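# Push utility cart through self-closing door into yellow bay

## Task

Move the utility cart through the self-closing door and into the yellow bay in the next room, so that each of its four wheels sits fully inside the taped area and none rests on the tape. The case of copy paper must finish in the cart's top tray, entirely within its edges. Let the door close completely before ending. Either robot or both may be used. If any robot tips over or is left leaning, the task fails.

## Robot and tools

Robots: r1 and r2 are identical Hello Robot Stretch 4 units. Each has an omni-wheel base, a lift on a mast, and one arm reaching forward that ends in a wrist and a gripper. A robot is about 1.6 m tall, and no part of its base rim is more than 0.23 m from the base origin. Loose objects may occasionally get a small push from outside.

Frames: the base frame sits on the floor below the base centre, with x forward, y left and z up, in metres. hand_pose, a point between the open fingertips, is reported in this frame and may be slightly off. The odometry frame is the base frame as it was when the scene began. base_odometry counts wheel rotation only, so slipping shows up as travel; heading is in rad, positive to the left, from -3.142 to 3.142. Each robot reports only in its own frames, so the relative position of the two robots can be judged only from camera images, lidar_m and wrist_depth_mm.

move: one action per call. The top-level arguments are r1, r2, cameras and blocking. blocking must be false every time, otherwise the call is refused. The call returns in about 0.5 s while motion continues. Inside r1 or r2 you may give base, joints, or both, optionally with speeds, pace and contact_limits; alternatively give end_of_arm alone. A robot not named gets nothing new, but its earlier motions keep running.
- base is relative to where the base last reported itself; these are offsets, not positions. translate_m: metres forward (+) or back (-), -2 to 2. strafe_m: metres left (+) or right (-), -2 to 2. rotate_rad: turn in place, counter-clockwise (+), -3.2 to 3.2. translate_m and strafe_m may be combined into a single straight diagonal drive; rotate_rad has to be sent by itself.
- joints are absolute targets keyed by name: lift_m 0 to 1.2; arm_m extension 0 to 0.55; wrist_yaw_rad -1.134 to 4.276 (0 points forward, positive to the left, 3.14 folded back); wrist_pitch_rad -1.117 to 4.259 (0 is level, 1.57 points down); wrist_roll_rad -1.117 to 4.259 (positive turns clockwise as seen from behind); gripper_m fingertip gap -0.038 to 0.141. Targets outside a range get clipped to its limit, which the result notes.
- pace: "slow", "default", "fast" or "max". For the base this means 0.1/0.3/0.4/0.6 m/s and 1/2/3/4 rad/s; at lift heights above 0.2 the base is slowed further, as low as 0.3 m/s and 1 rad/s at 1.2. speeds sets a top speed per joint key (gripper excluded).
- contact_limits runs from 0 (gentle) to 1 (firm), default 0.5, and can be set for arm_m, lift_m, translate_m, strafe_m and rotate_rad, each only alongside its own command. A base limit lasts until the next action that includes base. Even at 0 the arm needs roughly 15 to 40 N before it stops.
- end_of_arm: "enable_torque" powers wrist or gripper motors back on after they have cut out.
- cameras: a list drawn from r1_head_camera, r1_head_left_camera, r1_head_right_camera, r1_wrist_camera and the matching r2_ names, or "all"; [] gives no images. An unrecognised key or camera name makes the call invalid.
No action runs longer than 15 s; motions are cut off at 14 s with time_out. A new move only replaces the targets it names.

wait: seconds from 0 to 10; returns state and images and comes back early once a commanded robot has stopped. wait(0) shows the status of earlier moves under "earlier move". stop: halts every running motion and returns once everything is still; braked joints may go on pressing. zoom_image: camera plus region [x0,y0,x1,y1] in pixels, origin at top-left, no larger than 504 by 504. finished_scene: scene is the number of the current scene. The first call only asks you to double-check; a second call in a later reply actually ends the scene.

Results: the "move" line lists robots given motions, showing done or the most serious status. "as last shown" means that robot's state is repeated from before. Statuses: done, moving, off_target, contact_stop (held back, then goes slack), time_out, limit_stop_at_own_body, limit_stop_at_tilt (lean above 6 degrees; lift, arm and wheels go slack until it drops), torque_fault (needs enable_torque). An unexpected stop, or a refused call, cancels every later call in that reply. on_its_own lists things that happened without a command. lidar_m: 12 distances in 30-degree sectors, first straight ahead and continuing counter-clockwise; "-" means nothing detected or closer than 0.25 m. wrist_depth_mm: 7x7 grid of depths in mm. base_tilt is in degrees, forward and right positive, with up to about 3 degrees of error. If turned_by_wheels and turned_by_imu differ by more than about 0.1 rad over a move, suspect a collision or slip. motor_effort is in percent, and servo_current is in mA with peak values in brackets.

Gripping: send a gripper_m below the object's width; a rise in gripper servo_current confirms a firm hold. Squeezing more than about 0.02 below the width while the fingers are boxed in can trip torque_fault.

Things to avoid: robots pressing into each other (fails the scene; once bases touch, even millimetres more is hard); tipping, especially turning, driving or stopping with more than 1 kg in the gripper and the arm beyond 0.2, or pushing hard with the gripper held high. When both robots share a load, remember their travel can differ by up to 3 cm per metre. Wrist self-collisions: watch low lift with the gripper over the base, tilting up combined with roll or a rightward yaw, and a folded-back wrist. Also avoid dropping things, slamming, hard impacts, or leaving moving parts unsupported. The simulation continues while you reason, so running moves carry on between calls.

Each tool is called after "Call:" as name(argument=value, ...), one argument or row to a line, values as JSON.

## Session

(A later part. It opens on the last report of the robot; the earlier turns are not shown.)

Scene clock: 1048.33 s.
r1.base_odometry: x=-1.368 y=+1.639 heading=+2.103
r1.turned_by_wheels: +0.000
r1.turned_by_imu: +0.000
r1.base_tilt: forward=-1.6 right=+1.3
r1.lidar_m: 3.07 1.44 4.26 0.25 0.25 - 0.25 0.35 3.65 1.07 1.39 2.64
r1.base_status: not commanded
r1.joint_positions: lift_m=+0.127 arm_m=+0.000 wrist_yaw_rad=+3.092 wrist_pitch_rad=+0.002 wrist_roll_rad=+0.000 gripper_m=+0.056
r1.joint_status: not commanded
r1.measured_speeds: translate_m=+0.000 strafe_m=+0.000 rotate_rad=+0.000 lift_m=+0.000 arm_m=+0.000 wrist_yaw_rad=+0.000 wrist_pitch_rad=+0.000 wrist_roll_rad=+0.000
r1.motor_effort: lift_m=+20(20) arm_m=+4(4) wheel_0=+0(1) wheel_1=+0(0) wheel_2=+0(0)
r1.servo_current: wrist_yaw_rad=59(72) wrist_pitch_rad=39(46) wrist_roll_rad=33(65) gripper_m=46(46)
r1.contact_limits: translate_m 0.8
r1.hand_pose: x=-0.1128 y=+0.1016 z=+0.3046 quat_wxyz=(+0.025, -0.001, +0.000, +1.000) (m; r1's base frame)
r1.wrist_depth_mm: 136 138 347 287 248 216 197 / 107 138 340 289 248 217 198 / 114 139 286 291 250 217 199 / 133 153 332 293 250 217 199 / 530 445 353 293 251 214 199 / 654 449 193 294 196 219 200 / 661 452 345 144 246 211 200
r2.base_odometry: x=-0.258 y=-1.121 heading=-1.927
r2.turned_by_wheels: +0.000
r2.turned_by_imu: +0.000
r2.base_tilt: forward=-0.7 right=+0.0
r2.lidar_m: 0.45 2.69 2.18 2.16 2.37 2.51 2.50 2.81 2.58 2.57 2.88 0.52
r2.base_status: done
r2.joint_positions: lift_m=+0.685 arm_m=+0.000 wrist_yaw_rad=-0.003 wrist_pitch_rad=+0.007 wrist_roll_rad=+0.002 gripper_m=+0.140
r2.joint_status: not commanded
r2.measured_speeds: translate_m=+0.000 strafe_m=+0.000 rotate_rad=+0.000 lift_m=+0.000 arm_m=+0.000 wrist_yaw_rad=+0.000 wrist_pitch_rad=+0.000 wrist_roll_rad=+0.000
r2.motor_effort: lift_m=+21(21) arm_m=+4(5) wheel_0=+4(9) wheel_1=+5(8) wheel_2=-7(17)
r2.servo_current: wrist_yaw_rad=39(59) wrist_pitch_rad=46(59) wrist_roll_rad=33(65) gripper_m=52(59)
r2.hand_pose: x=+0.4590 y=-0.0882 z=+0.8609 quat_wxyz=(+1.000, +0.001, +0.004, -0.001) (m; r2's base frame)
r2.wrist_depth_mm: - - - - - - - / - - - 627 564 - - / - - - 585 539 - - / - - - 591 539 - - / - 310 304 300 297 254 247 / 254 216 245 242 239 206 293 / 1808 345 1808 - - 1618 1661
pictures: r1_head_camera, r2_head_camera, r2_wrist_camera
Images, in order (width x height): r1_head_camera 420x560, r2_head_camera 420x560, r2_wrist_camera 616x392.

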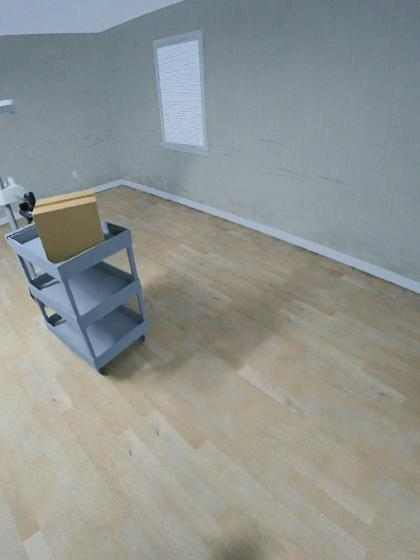

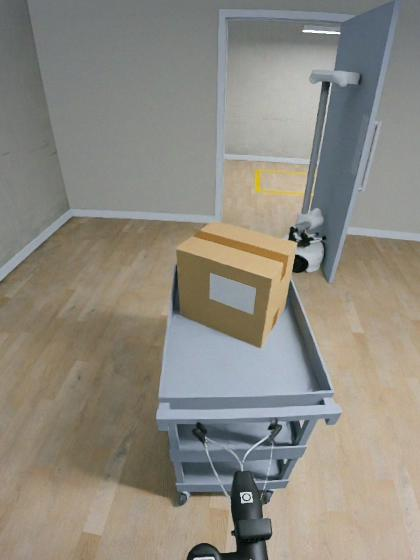

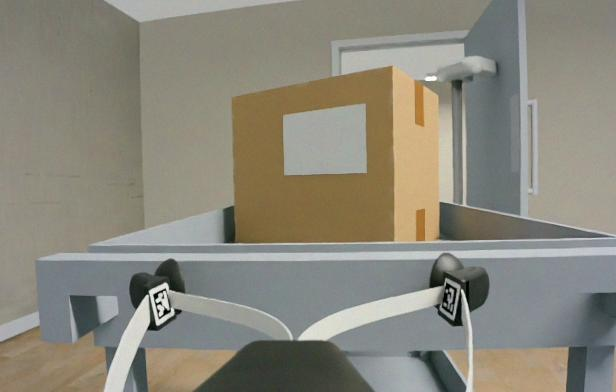

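Call:
move(
  blocking=false,
  cameras=[],
  r2={"base": {"translate_m": -0.07, "strafe_m": 0.28}},
)

Call:
wait(
  seconds=3,
  cameras=["r2_head_camera"],
)

Scene clock: 1373.77 s.
move: r2 moving
r1.base_odometry: x=-1.368 y=+1.639 heading=+2.103
r1.turned_by_wheels: +0.000
r1.turned_by_imu: +0.000
r1.base_tilt: forward=-1.6 right=+1.2
r1.lidar_m: 3.05 1.43 4.25 0.25 0.25 - 0.25 0.34 3.66 1.06 1.40 2.67
r1.base_status: not commanded
r1.joint_positions: lift_m=+0.127 arm_m=+0.000 wrist_yaw_rad=+3.092 wrist_pitch_rad=+0.002 wrist_roll_rad=+0.000 gripper_m=+0.056
r1.joint_status: not commanded
r1.measured_speeds: translate_m=+0.000 strafe_m=+0.000 rotate_rad=+0.000 lift_m=+0.000 arm_m=+0.000 wrist_yaw_rad=+0.000 wrist_pitch_rad=+0.000 wrist_roll_rad=+0.000
r1.motor_effort: lift_m=+20(20) arm_m=+4(4) wheel_0=+0(1) wheel_1=+0(0) wheel_2=+0(0)
r1.servo_current: wrist_yaw_rad=52(59) wrist_pitch_rad=39(46) wrist_roll_rad=26(46) gripper_m=33(46)
r1.contact_limits: translate_m 0.8
r1.hand_pose: x=-0.1128 y=+0.1016 z=+0.3046 quat_wxyz=(+0.025, -0.001, +0.000, +1.000) (m; r1's base frame)
r1.wrist_depth_mm: 136 138 347 289 248 215 197 / 107 138 340 289 247 216 198 / 114 138 286 290 249 217 200 / 133 153 332 291 250 218 199 / 525 445 353 293 250 213 200 / 647 445 193 294 196 218 199 / 661 445 343 144 246 211 200
r2.base_odometry: x=-0.226 y=-1.125 heading=-1.926
r2.turned_by_wheels: +0.001
r2.turned_by_imu: +0.001
r2.base_tilt: forward=-0.7 right=+0.1
r2.lidar_m: 0.47 2.63 2.15 2.11 2.38 2.49 2.49 2.79 2.62 2.61 2.90 0.55
r2.base_status: translate_m moving; strafe_m moving
r2.joint_positions: lift_m=+0.685 arm_m=+0.000 wrist_yaw_rad=-0.003 wrist_pitch_rad=+0.007 wrist_roll_rad=+0.002 gripper_m=+0.140
r2.joint_status: not commanded
r2.measured_speeds: translate_m=-0.030 strafe_m=+0.124 rotate_rad=-0.002 lift_m=+0.000 arm_m=+0.000 wrist_yaw_rad=+0.000 wrist_pitch_rad=+0.000 wrist_roll_rad=+0.000
r2.motor_effort: lift_m=+21(21) arm_m=+4(5) wheel_0=-12(12) wheel_1=+10(11) wheel_2=+6(8)
r2.servo_current: wrist_yaw_rad=52(52) wrist_pitch_rad=52(52) wrist_roll_rad=39(52) gripper_m=46(52)
r2.hand_pose: x=+0.4590 y=-0.0882 z=+0.8609 quat_wxyz=(+1.000, +0.001, +0.004, -0.001) (m; r2's base frame)
r2.wrist_depth_mm: - - - - - - - / - - - - 549 - - / - - - 615 539 - - / - - - 615 549 - - / - 279 274 270 264 253 246 / - 259 253 252 245 242 300 / 1863 1708 - - - 1756 1708
pictures: none
No camera images: "cameras" was empty.

Scene clock: 1375.67 s.
earlier move: r2 done
r1.base_odometry: x=-1.368 y=+1.639 heading=+2.103
r1.turned_by_wheels: +0.000
r1.turned_by_imu: +0.000
r1.base_tilt: forward=-1.6 right=+1.3
r1.lidar_m: 3.07 1.43 4.24 0.25 0.25 - 0.25 0.35 3.66 1.03 1.41 2.66
r1.base_status: not commanded
r1.joint_positions: lift_m=+0.127 arm_m=+0.000 wrist_yaw_rad=+3.092 wrist_pitch_rad=+0.002 wrist_roll_rad=+0.000 gripper_m=+0.056
r1.joint_status: not commanded
r1.measured_speeds: translate_m=+0.000 strafe_m=+0.000 rotate_rad=+0.000 lift_m=+0.000 arm_m=+0.000 wrist_yaw_rad=+0.000 wrist_pitch_rad=+0.000 wrist_roll_rad=+0.000
r1.motor_effort: lift_m=+20(20) arm_m=+4(4) wheel_0=-1(1) wheel_1=+0(0) wheel_2=+0(0)
r1.servo_current: wrist_yaw_rad=46(59) wrist_pitch_rad=39(46) wrist_roll_rad=46(72) gripper_m=39(46)
r1.contact_limits: translate_m 0.8
r1.hand_pose: x=-0.1128 y=+0.1016 z=+0.3046 quat_wxyz=(+0.025, -0.001, +0.000, +1.000) (m; r1's base frame)
r1.wrist_depth_mm: 136 138 347 290 248 216 197 / 107 138 340 290 249 216 198 / 114 138 286 291 250 217 198 / 133 154 332 291 250 218 198 / 525 445 349 291 250 214 198 / 654 449 193 294 197 218 199 / 661 455 347 143 246 210 199
r2.base_odometry: x=+0.028 y=-1.153 heading=-1.926
r2.turned_by_wheels: +0.000
r2.turned_by_imu: +0.000
r2.base_tilt: forward=-0.7 right=+0.1
r2.lidar_m: 0.67 2.33 1.94 1.88 2.07 2.36 2.39 2.66 2.83 2.82 0.76 0.56
r2.base_status: done
r2.joint_positions: lift_m=+0.685 arm_m=+0.000 wrist_yaw_rad=-0.003 wrist_pitch_rad=+0.007 wrist_roll_rad=+0.002 gripper_m=+0.140
r2.joint_status: not commanded
r2.measured_speeds: translate_m=+0.000 strafe_m=+0.000 rotate_rad=+0.000 lift_m=+0.000 arm_m=+0.000 wrist_yaw_rad=+0.000 wrist_pitch_rad=+0.000 wrist_roll_rad=+0.000
r2.motor_effort: lift_m=+21(21) arm_m=+5(5) wheel_0=-3(14) wheel_1=+3(11) wheel_2=+5(9)
r2.servo_current: wrist_yaw_rad=46(59) wrist_pitch_rad=52(59) wrist_roll_rad=52(59) gripper_m=46(52)
r2.hand_pose: x=+0.4590 y=-0.0882 z=+0.8609 quat_wxyz=(+1.000, +0.001, +0.004, -0.001) (m; r2's base frame)
r2.wrist_depth_mm: - - - - - - - / - - - - - - - / - - - - 715 627 585 / - - - - 723 634 580 / - - - - 407 310 306 / - - - - 312 202 - / 1756 1808 1921 - - - 820
wait: 1.90 of 3 s (r2 has come to rest)
pictures: r2_head_camera
Images, in order (width x height): r2_head_camera 420x560.

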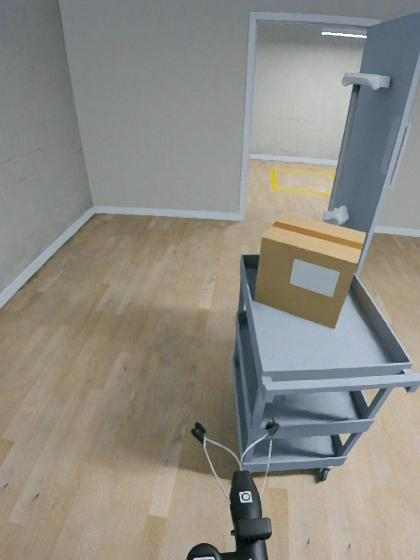

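Call:
move(
  blocking=false,
  cameras=[],
  r2={"base": {"rotate_rad": -0.524}, "joints": {"wrist_roll_rad": 1.57, "gripper_m": 0.1}},
)

Call:
wait(
  seconds=3,
  cameras=["r2_head_camera", "r2_wrist_camera"],
)

Scene clock: 1381.40 s.
move: r2 moving
r1.base_odometry: x=-1.368 y=+1.639 heading=+2.103
r1.turned_by_wheels: +0.000
r1.turned_by_imu: +0.000
r1.base_tilt: forward=-1.6 right=+1.3
r1.lidar_m: 3.07 1.43 4.26 0.25 0.25 - 0.25 0.37 3.66 1.06 1.41 2.67
r1.base_status: not commanded
r1.joint_positions: lift_m=+0.127 arm_m=+0.000 wrist_yaw_rad=+3.092 wrist_pitch_rad=+0.002 wrist_roll_rad=+0.000 gripper_m=+0.056
r1.joint_status: not commanded
r1.measured_speeds: translate_m=+0.000 strafe_m=+0.000 rotate_rad=+0.000 lift_m=+0.000 arm_m=+0.000 wrist_yaw_rad=+0.000 wrist_pitch_rad=+0.000 wrist_roll_rad=+0.000
r1.motor_effort: lift_m=+20(20) arm_m=+4(4) wheel_0=+0(1) wheel_1=+0(0) wheel_2=+0(0)
r1.servo_current: wrist_yaw_rad=78(78) wrist_pitch_rad=33(52) wrist_roll_rad=46(59) gripper_m=46(46)
r1.contact_limits: translate_m 0.8
r1.hand_pose: x=-0.1128 y=+0.1016 z=+0.3046 quat_wxyz=(+0.025, -0.001, +0.000, +1.000) (m; r1's base frame)
r1.wrist_depth_mm: 136 138 347 289 247 216 197 / 107 138 338 290 248 216 198 / 114 138 287 291 249 217 198 / 133 153 330 294 249 218 198 / 525 445 355 294 251 214 199 / 654 445 193 293 196 218 199 / 668 455 347 143 246 211 200
r2.base_odometry: x=+0.028 y=-1.153 heading=-2.178
r2.turned_by_wheels: -0.252
r2.turned_by_imu: -0.244
r2.base_tilt: forward=-0.7 right=+0.1
r2.lidar_m: 0.56 2.95 2.03 1.90 1.94 2.54 2.36 2.44 2.98 2.81 2.92 0.65
r2.base_status: rotate_rad moving
r2.joint_positions: lift_m=+0.685 arm_m=+0.000 wrist_yaw_rad=-0.003 wrist_pitch_rad=+0.007 wrist_roll_rad=+0.589 gripper_m=+0.128
r2.joint_status: wrist_roll_rad moving; gripper_m moving
r2.measured_speeds: translate_m=-0.002 strafe_m=-0.001 rotate_rad=-0.974 lift_m=+0.000 arm_m=+0.000 wrist_yaw_rad=+0.000 wrist_pitch_rad=+0.000 wrist_roll_rad=+1.820
r2.motor_effort: lift_m=+21(21) arm_m=+4(5) wheel_0=+10(10) wheel_1=+11(11) wheel_2=+10(11)
r2.servo_current: wrist_yaw_rad=46(59) wrist_pitch_rad=46(52) wrist_roll_rad=117(143) gripper_m=104(104)
r2.hand_pose: x=+0.4590 y=-0.0882 z=+0.8609 quat_wxyz=(+0.957, +0.290, +0.003, -0.002) (m; r2's base frame)
r2.wrist_depth_mm: - - - - - - - / - - - 715 - - 455 / - - - 715 676 382 452 / - - - 741 382 439 - / - - - 351 418 - 1756 / - - - 343 193 - - / - - - - - - -
pictures: none
No camera images: "cameras" was empty.

Scene clock: 1382.40 s.
earlier move: r2 done
r1.base_odometry: x=-1.368 y=+1.639 heading=+2.103
r1.turned_by_wheels: +0.000
r1.turned_by_imu: +0.000
r1.base_tilt: forward=-1.6 right=+1.3
r1.lidar_m: 3.04 1.42 4.28 0.25 0.25 - 0.25 0.36 3.64 1.04 1.39 2.66
r1.base_status: not commanded
r1.joint_positions: lift_m=+0.127 arm_m=+0.000 wrist_yaw_rad=+3.092 wrist_pitch_rad=+0.002 wrist_roll_rad=+0.000 gripper_m=+0.056
r1.joint_status: not commanded
r1.measured_speeds: translate_m=+0.000 strafe_m=+0.000 rotate_rad=+0.000 lift_m=+0.000 arm_m=+0.000 wrist_yaw_rad=+0.000 wrist_pitch_rad=+0.000 wrist_roll_rad=+0.000
r1.motor_effort: lift_m=+20(20) arm_m=+4(4) wheel_0=+0(1) wheel_1=+0(0) wheel_2=+0(0)
r1.servo_current: wrist_yaw_rad=59(78) wrist_pitch_rad=46(52) wrist_roll_rad=46(59) gripper_m=46(46)
r1.contact_limits: translate_m 0.8
r1.hand_pose: x=-0.1128 y=+0.1016 z=+0.3046 quat_wxyz=(+0.025, -0.001, +0.000, +1.000) (m; r1's base frame)
r1.wrist_depth_mm: 136 138 349 289 249 216 197 / 107 138 338 291 248 216 198 / 114 138 287 290 250 218 198 / 134 154 332 291 251 218 199 / 525 442 351 293 251 214 199 / 647 449 193 293 197 218 199 / 676 449 345 143 247 211 199
r2.base_odometry: x=+0.028 y=-1.153 heading=-2.449
r2.turned_by_wheels: -0.271
r2.turned_by_imu: -0.264
r2.base_tilt: forward=-0.7 right=+0.1
r2.lidar_m: 0.58 0.72 2.33 1.92 1.89 2.11 2.41 2.35 2.68 2.85 2.83 0.77
r2.base_status: done
r2.joint_positions: lift_m=+0.685 arm_m=+0.000 wrist_yaw_rad=-0.003 wrist_pitch_rad=+0.007 wrist_roll_rad=+1.568 gripper_m=+0.100
r2.joint_status: all done
r2.measured_speeds: translate_m=+0.000 strafe_m=+0.000 rotate_rad=+0.000 lift_m=+0.000 arm_m=+0.000 wrist_yaw_rad=+0.000 wrist_pitch_rad=+0.000 wrist_roll_rad=+0.000
r2.motor_effort: lift_m=+21(21) arm_m=+5(5) wheel_0=+2(10) wheel_1=+3(11) wheel_2=+5(11)
r2.servo_current: wrist_yaw_rad=46(59) wrist_pitch_rad=52(59) wrist_roll_rad=59(143) gripper_m=52(104)
r2.hand_pose: x=+0.4590 y=-0.0882 z=+0.8609 quat_wxyz=(+0.708, +0.706, +0.002, -0.003) (m; r2's base frame)
r2.wrist_depth_mm: - - - - - 1661 1182 / - - - - - 1756 1182 / - - - 569 - 691 603 / - - - 530 - 768 535 / - - 904 496 991 - 492 / - - 196 462 190 - 459 / - - 723 - - - -
wait: 1.00 of 3 s (r2 has come to rest)
pictures: r2_head_camera, r2_wrist_camera
Images, in order (width x height): r2_head_camera 420x560, r2_wrist_camera 616x392.

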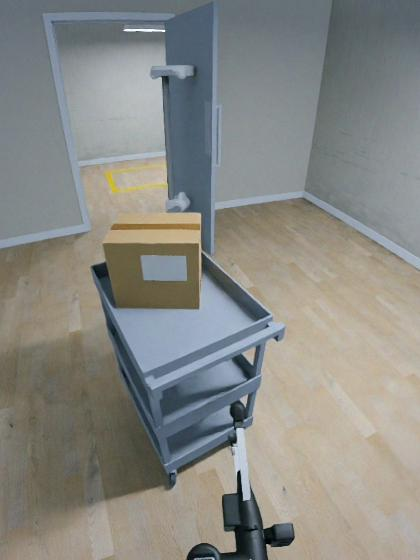

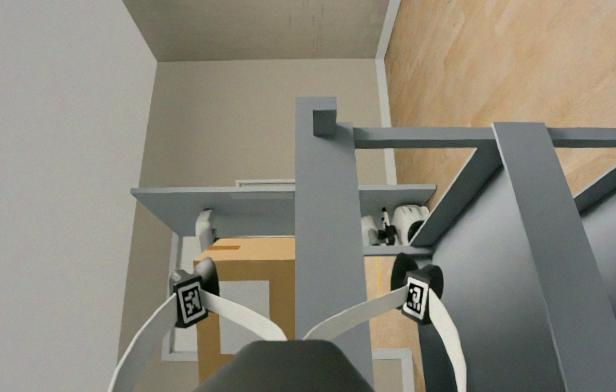

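Call:
move(
  blocking=false,
  cameras=[],
  r2={"base": {"translate_m": 0.25}},
)

Call:
wait(
  seconds=3,
  cameras=["r2_head_camera", "r2_wrist_camera"],
)

Scene clock: 1417.53 s.
move: r2 moving
r1.base_odometry: x=-1.368 y=+1.639 heading=+2.103
r1.turned_by_wheels: +0.000
r1.turned_by_imu: +0.000
r1.base_tilt: forward=-1.6 right=+1.3
r1.lidar_m: 3.06 1.44 4.25 0.25 0.25 - 0.25 0.34 3.64 1.09 1.39 2.66
r1.base_status: not commanded
r1.joint_positions: lift_m=+0.127 arm_m=+0.000 wrist_yaw_rad=+3.092 wrist_pitch_rad=+0.002 wrist_roll_rad=+0.000 gripper_m=+0.056
r1.joint_status: not commanded
r1.measured_speeds: translate_m=+0.000 strafe_m=+0.000 rotate_rad=+0.000 lift_m=+0.000 arm_m=+0.000 wrist_yaw_rad=+0.000 wrist_pitch_rad=+0.000 wrist_roll_rad=+0.000
r1.motor_effort: lift_m=+20(20) arm_m=+4(4) wheel_0=+0(1) wheel_1=+0(0) wheel_2=+0(0)
r1.servo_current: wrist_yaw_rad=65(65) wrist_pitch_rad=46(46) wrist_roll_rad=46(72) gripper_m=39(46)
r1.contact_limits: translate_m 0.8
r1.hand_pose: x=-0.1128 y=+0.1016 z=+0.3046 quat_wxyz=(+0.025, -0.001, +0.000, +1.000) (m; r1's base frame)
r1.wrist_depth_mm: 136 137 347 290 247 216 196 / 107 138 338 290 249 216 198 / 114 138 286 291 249 217 198 / 133 153 332 290 251 217 199 / 521 445 351 293 250 213 200 / 654 442 193 294 197 218 199 / 661 449 345 143 245 211 199
r2.base_odometry: x=+0.004 y=-1.172 heading=-2.449
r2.turned_by_wheels: +0.000
r2.turned_by_imu: +0.001
r2.base_tilt: forward=-0.7 right=+0.1
r2.lidar_m: 0.53 0.64 2.37 1.94 1.92 2.15 2.41 2.41 2.68 2.84 2.82 0.72
r2.base_status: translate_m moving
r2.joint_positions: lift_m=+0.685 arm_m=+0.000 wrist_yaw_rad=-0.003 wrist_pitch_rad=+0.007 wrist_roll_rad=+1.568 gripper_m=+0.100
r2.joint_status: not commanded
r2.measured_speeds: translate_m=+0.122 strafe_m=+0.000 rotate_rad=+0.005 lift_m=+0.000 arm_m=+0.000 wrist_yaw_rad=+0.000 wrist_pitch_rad=+0.000 wrist_roll_rad=+0.000
r2.motor_effort: lift_m=+21(21) arm_m=+4(5) wheel_0=+6(11) wheel_1=+7(9) wheel_2=-10(14)
r2.servo_current: wrist_yaw_rad=33(52) wrist_pitch_rad=52(52) wrist_roll_rad=52(59) gripper_m=52(59)
r2.hand_pose: x=+0.4590 y=-0.0882 z=+0.8609 quat_wxyz=(+0.708, +0.706, +0.002, -0.003) (m; r2's base frame)
r2.wrist_depth_mm: - - - - - 1708 1160 / - - - - - 1756 1182 / - - - 544 - 1499 559 / - - - 504 - 778 504 / - - 917 469 960 - 469 / - - 197 439 190 - 442 / - - 699 - - - -
pictures: none
No camera images: "cameras" was empty.

Scene clock: 1419.33 s.
earlier move: r2 done
r1.base_odometry: x=-1.368 y=+1.639 heading=+2.103
r1.turned_by_wheels: +0.000
r1.turned_by_imu: +0.000
r1.base_tilt: forward=-1.6 right=+1.3
r1.lidar_m: 3.08 1.45 4.25 0.25 0.25 - 0.25 0.37 3.68 1.07 1.43 2.67
r1.base_status: not commanded
r1.joint_positions: lift_m=+0.127 arm_m=+0.000 wrist_yaw_rad=+3.092 wrist_pitch_rad=+0.002 wrist_roll_rad=+0.000 gripper_m=+0.056
r1.joint_status: not commanded
r1.measured_speeds: translate_m=+0.000 strafe_m=+0.000 rotate_rad=+0.000 lift_m=+0.000 arm_m=+0.000 wrist_yaw_rad=+0.000 wrist_pitch_rad=+0.000 wrist_roll_rad=+0.000
r1.motor_effort: lift_m=+20(20) arm_m=+4(4) wheel_0=+0(1) wheel_1=+0(0) wheel_2=+0(0)
r1.servo_current: wrist_yaw_rad=46(65) wrist_pitch_rad=39(52) wrist_roll_rad=59(72) gripper_m=46(52)
r1.contact_limits: translate_m 0.8
r1.hand_pose: x=-0.1128 y=+0.1016 z=+0.3046 quat_wxyz=(+0.025, -0.001, +0.000, +1.000) (m; r1's base frame)
r1.wrist_depth_mm: 136 137 347 289 248 216 197 / 107 138 340 290 249 216 198 / 114 138 287 291 249 217 198 / 133 153 332 293 250 217 199 / 530 449 353 294 249 214 199 / 647 452 193 294 196 218 199 / 661 449 347 143 247 211 200
r2.base_odometry: x=-0.164 y=-1.312 heading=-2.449
r2.turned_by_wheels: +0.000
r2.turned_by_imu: +0.000
r2.base_tilt: forward=-0.7 right=+0.0
r2.lidar_m: 0.34 0.32 2.43 2.02 2.00 2.19 2.62 2.61 2.93 2.78 2.74 0.49
r2.base_status: done
r2.joint_positions: lift_m=+0.685 arm_m=+0.000 wrist_yaw_rad=-0.003 wrist_pitch_rad=+0.007 wrist_roll_rad=+1.568 gripper_m=+0.100
r2.joint_status: not commanded
r2.measured_speeds: translate_m=+0.000 strafe_m=+0.000 rotate_rad=+0.000 lift_m=+0.000 arm_m=+0.000 wrist_yaw_rad=+0.000 wrist_pitch_rad=+0.000 wrist_roll_rad=+0.000
r2.motor_effort: lift_m=+21(21) arm_m=+4(5) wheel_0=+4(11) wheel_1=+2(9) wheel_2=-2(14)
r2.servo_current: wrist_yaw_rad=46(59) wrist_pitch_rad=52(59) wrist_roll_rad=46(65) gripper_m=46(59)
r2.hand_pose: x=+0.4590 y=-0.0882 z=+0.8609 quat_wxyz=(+0.708, +0.706, +0.002, -0.003) (m; r2's base frame)
r2.wrist_depth_mm: - - - 293 - 1708 1138 / - - - 327 345 347 347 / - - - 306 315 1756 477 / - - - 287 291 1756 - / - - - 207 264 820 - / - - 196 190 198 - - / - 477 473 - 236 - -
wait: 1.80 of 3 s (r2 has come to rest)
pictures: r2_head_camera, r2_wrist_camera
Images, in order (width x height): r2_head_camera 420x560, r2_wrist_camera 616x392.

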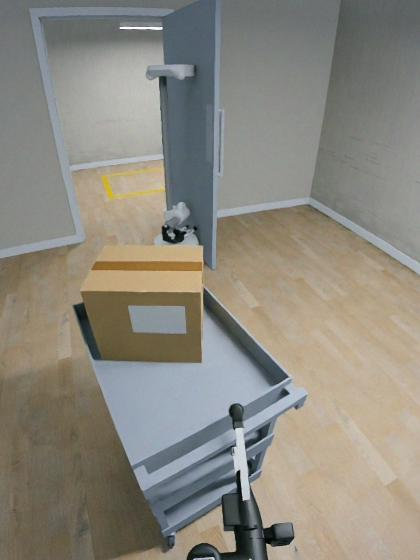

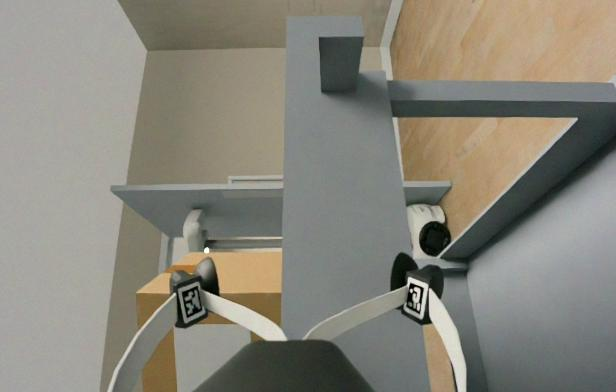

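Call:
move(
  blocking=false,
  cameras=[],
  r2={"base": {"translate_m": 0.055}, "pace": "slow", "contact_limits": {"translate_m": 0.3}},
)

Call:
wait(
  seconds=2,
  cameras=["r2_head_camera", "r2_wrist_camera"],
)

Scene clock: 1443.93 s.
move: r2 moving
r1.base_odometry: x=-1.368 y=+1.639 heading=+2.103
r1.turned_by_wheels: +0.000
r1.turned_by_imu: +0.000
r1.base_tilt: forward=-1.6 right=+1.3
r1.lidar_m: 3.07 1.44 4.25 0.25 0.25 - 0.25 0.38 3.66 1.07 1.41 2.66
r1.base_status: not commanded
r1.joint_positions: lift_m=+0.127 arm_m=+0.000 wrist_yaw_rad=+3.092 wrist_pitch_rad=+0.002 wrist_roll_rad=+0.000 gripper_m=+0.056
r1.joint_status: not commanded
r1.measured_speeds: translate_m=+0.000 strafe_m=+0.000 rotate_rad=+0.000 lift_m=+0.000 arm_m=+0.000 wrist_yaw_rad=+0.000 wrist_pitch_rad=+0.000 wrist_roll_rad=+0.000
r1.motor_effort: lift_m=+20(20) arm_m=+4(4) wheel_0=+0(0) wheel_1=+0(0) wheel_2=+0(0)
r1.servo_current: wrist_yaw_rad=46(78) wrist_pitch_rad=39(46) wrist_roll_rad=52(65) gripper_m=39(46)
r1.contact_limits: translate_m 0.8
r1.hand_pose: x=-0.1128 y=+0.1016 z=+0.3046 quat_wxyz=(+0.025, -0.001, +0.000, +1.000) (m; r1's base frame)
r1.wrist_depth_mm: 136 138 349 289 249 216 197 / 107 138 340 290 248 218 198 / 114 138 286 290 250 217 198 / 133 153 334 293 250 217 199 / 530 442 353 293 251 214 200 / 661 445 193 293 196 219 200 / 661 455 345 143 245 211 200
r2.base_odometry: x=-0.174 y=-1.320 heading=-2.449
r2.turned_by_wheels: +0.000
r2.turned_by_imu: +0.001
r2.base_tilt: forward=-0.7 right=+0.1
r2.lidar_m: 0.32 0.32 2.45 2.01 1.97 2.24 2.64 2.62 2.93 2.76 2.75 0.48
r2.base_status: translate_m moving
r2.joint_positions: lift_m=+0.685 arm_m=+0.000 wrist_yaw_rad=-0.003 wrist_pitch_rad=+0.007 wrist_roll_rad=+1.568 gripper_m=+0.100
r2.joint_status: not commanded
r2.measured_speeds: translate_m=+0.049 strafe_m=+0.000 rotate_rad=+0.003 lift_m=+0.000 arm_m=+0.000 wrist_yaw_rad=+0.000 wrist_pitch_rad=+0.000 wrist_roll_rad=+0.000
r2.motor_effort: lift_m=+21(21) arm_m=+5(5) wheel_0=+5(8) wheel_1=+6(6) wheel_2=-9(10)
r2.servo_current: wrist_yaw_rad=52(52) wrist_pitch_rad=46(59) wrist_roll_rad=65(65) gripper_m=52(65)
r2.contact_limits: translate_m 0.3
r2.hand_pose: x=+0.4590 y=-0.0882 z=+0.8609 quat_wxyz=(+0.708, +0.706, +0.002, -0.003) (m; r2's base frame)
r2.wrist_depth_mm: - - - 286 - 1661 1182 / - - - 307 332 336 1060 / - - - 293 303 1708 1255 / - - - 212 276 1756 - / - - - 196 255 809 - / - - 197 180 196 - - / - 469 462 - 226 - -
pictures: none
No camera images: "cameras" was empty.

Scene clock: 1445.20 s.
earlier move: r2 done
r1.base_odometry: x=-1.368 y=+1.639 heading=+2.103
r1.turned_by_wheels: +0.000
r1.turned_by_imu: +0.000
r1.base_tilt: forward=-1.6 right=+1.3
r1.lidar_m: 3.08 1.39 4.28 0.25 0.25 - 0.25 0.37 3.66 1.07 1.35 2.67
r1.base_status: not commanded
r1.joint_positions: lift_m=+0.127 arm_m=+0.000 wrist_yaw_rad=+3.092 wrist_pitch_rad=+0.002 wrist_roll_rad=+0.000 gripper_m=+0.056
r1.joint_status: not commanded
r1.measured_speeds: translate_m=+0.000 strafe_m=+0.000 rotate_rad=+0.000 lift_m=+0.000 arm_m=+0.000 wrist_yaw_rad=+0.000 wrist_pitch_rad=+0.000 wrist_roll_rad=+0.000
r1.motor_effort: lift_m=+20(20) arm_m=+4(4) wheel_0=+0(1) wheel_1=+0(0) wheel_2=+0(0)
r1.servo_current: wrist_yaw_rad=46(78) wrist_pitch_rad=39(46) wrist_roll_rad=46(72) gripper_m=46(46)
r1.contact_limits: translate_m 0.8
r1.hand_pose: x=-0.1128 y=+0.1016 z=+0.3046 quat_wxyz=(+0.025, -0.001, +0.000, +1.000) (m; r1's base frame)
r1.wrist_depth_mm: 136 138 345 290 247 216 196 / 107 138 342 290 248 217 198 / 114 139 285 291 249 217 199 / 133 153 332 293 250 217 198 / 521 445 353 293 250 214 200 / 661 445 193 293 196 219 199 / 661 449 349 143 247 211 200
r2.base_odometry: x=-0.206 y=-1.347 heading=-2.449
r2.turned_by_wheels: +0.000
r2.turned_by_imu: +0.000
r2.base_tilt: forward=-0.7 right=+0.1
r2.lidar_m: 0.32 0.28 2.44 2.04 2.01 2.22 2.68 2.67 2.99 2.76 2.75 0.48
r2.base_status: done
r2.joint_positions: lift_m=+0.685 arm_m=+0.000 wrist_yaw_rad=-0.003 wrist_pitch_rad=+0.007 wrist_roll_rad=+1.568 gripper_m=+0.100
r2.joint_status: not commanded
r2.measured_speeds: translate_m=+0.000 strafe_m=+0.000 rotate_rad=+0.000 lift_m=+0.000 arm_m=+0.000 wrist_yaw_rad=+0.000 wrist_pitch_rad=+0.000 wrist_roll_rad=+0.000
r2.motor_effort: lift_m=+21(21) arm_m=+4(5) wheel_0=+4(9) wheel_1=+3(8) wheel_2=-5(15)
r2.servo_current: wrist_yaw_rad=39(59) wrist_pitch_rad=52(59) wrist_roll_rad=46(65) gripper_m=46(65)
r2.contact_limits: translate_m 0.3
r2.hand_pose: x=+0.4590 y=-0.0882 z=+0.8609 quat_wxyz=(+0.708, +0.706, +0.002, -0.003) (m; r2's base frame)
r2.wrist_depth_mm: - - - - - 1708 1160 / - - - 320 342 1464 1138 / - - - 304 314 1618 1205 / - - - 223 287 1708 535 / - - - 205 260 778 - / - - 197 183 196 - - / - 459 459 - 229 - -
wait: 1.27 of 2 s (r2 has come to rest)
pictures: r2_head_camera, r2_wrist_camera
Images, in order (width x height): r2_head_camera 420x560, r2_wrist_camera 616x392.

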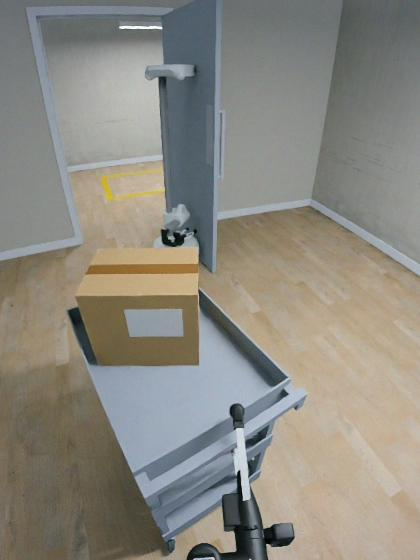

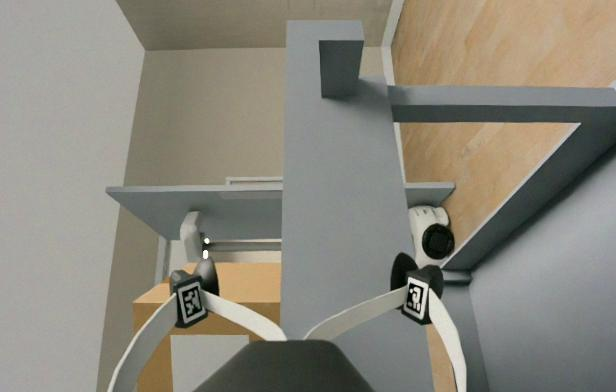

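Call:
zoom_image(
  camera="r2_wrist_camera",
  region=[160, 200, 480, 392],
)

Call:
zoom_image(
  camera="r2_head_camera",
  region=[130, 370, 330, 560],
)

Scaled by 1.575.

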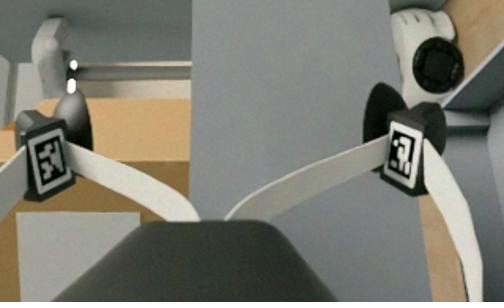

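Scaled by 2.520 from the camera's 420x560 image, which has a finer 1200x1600 frame.

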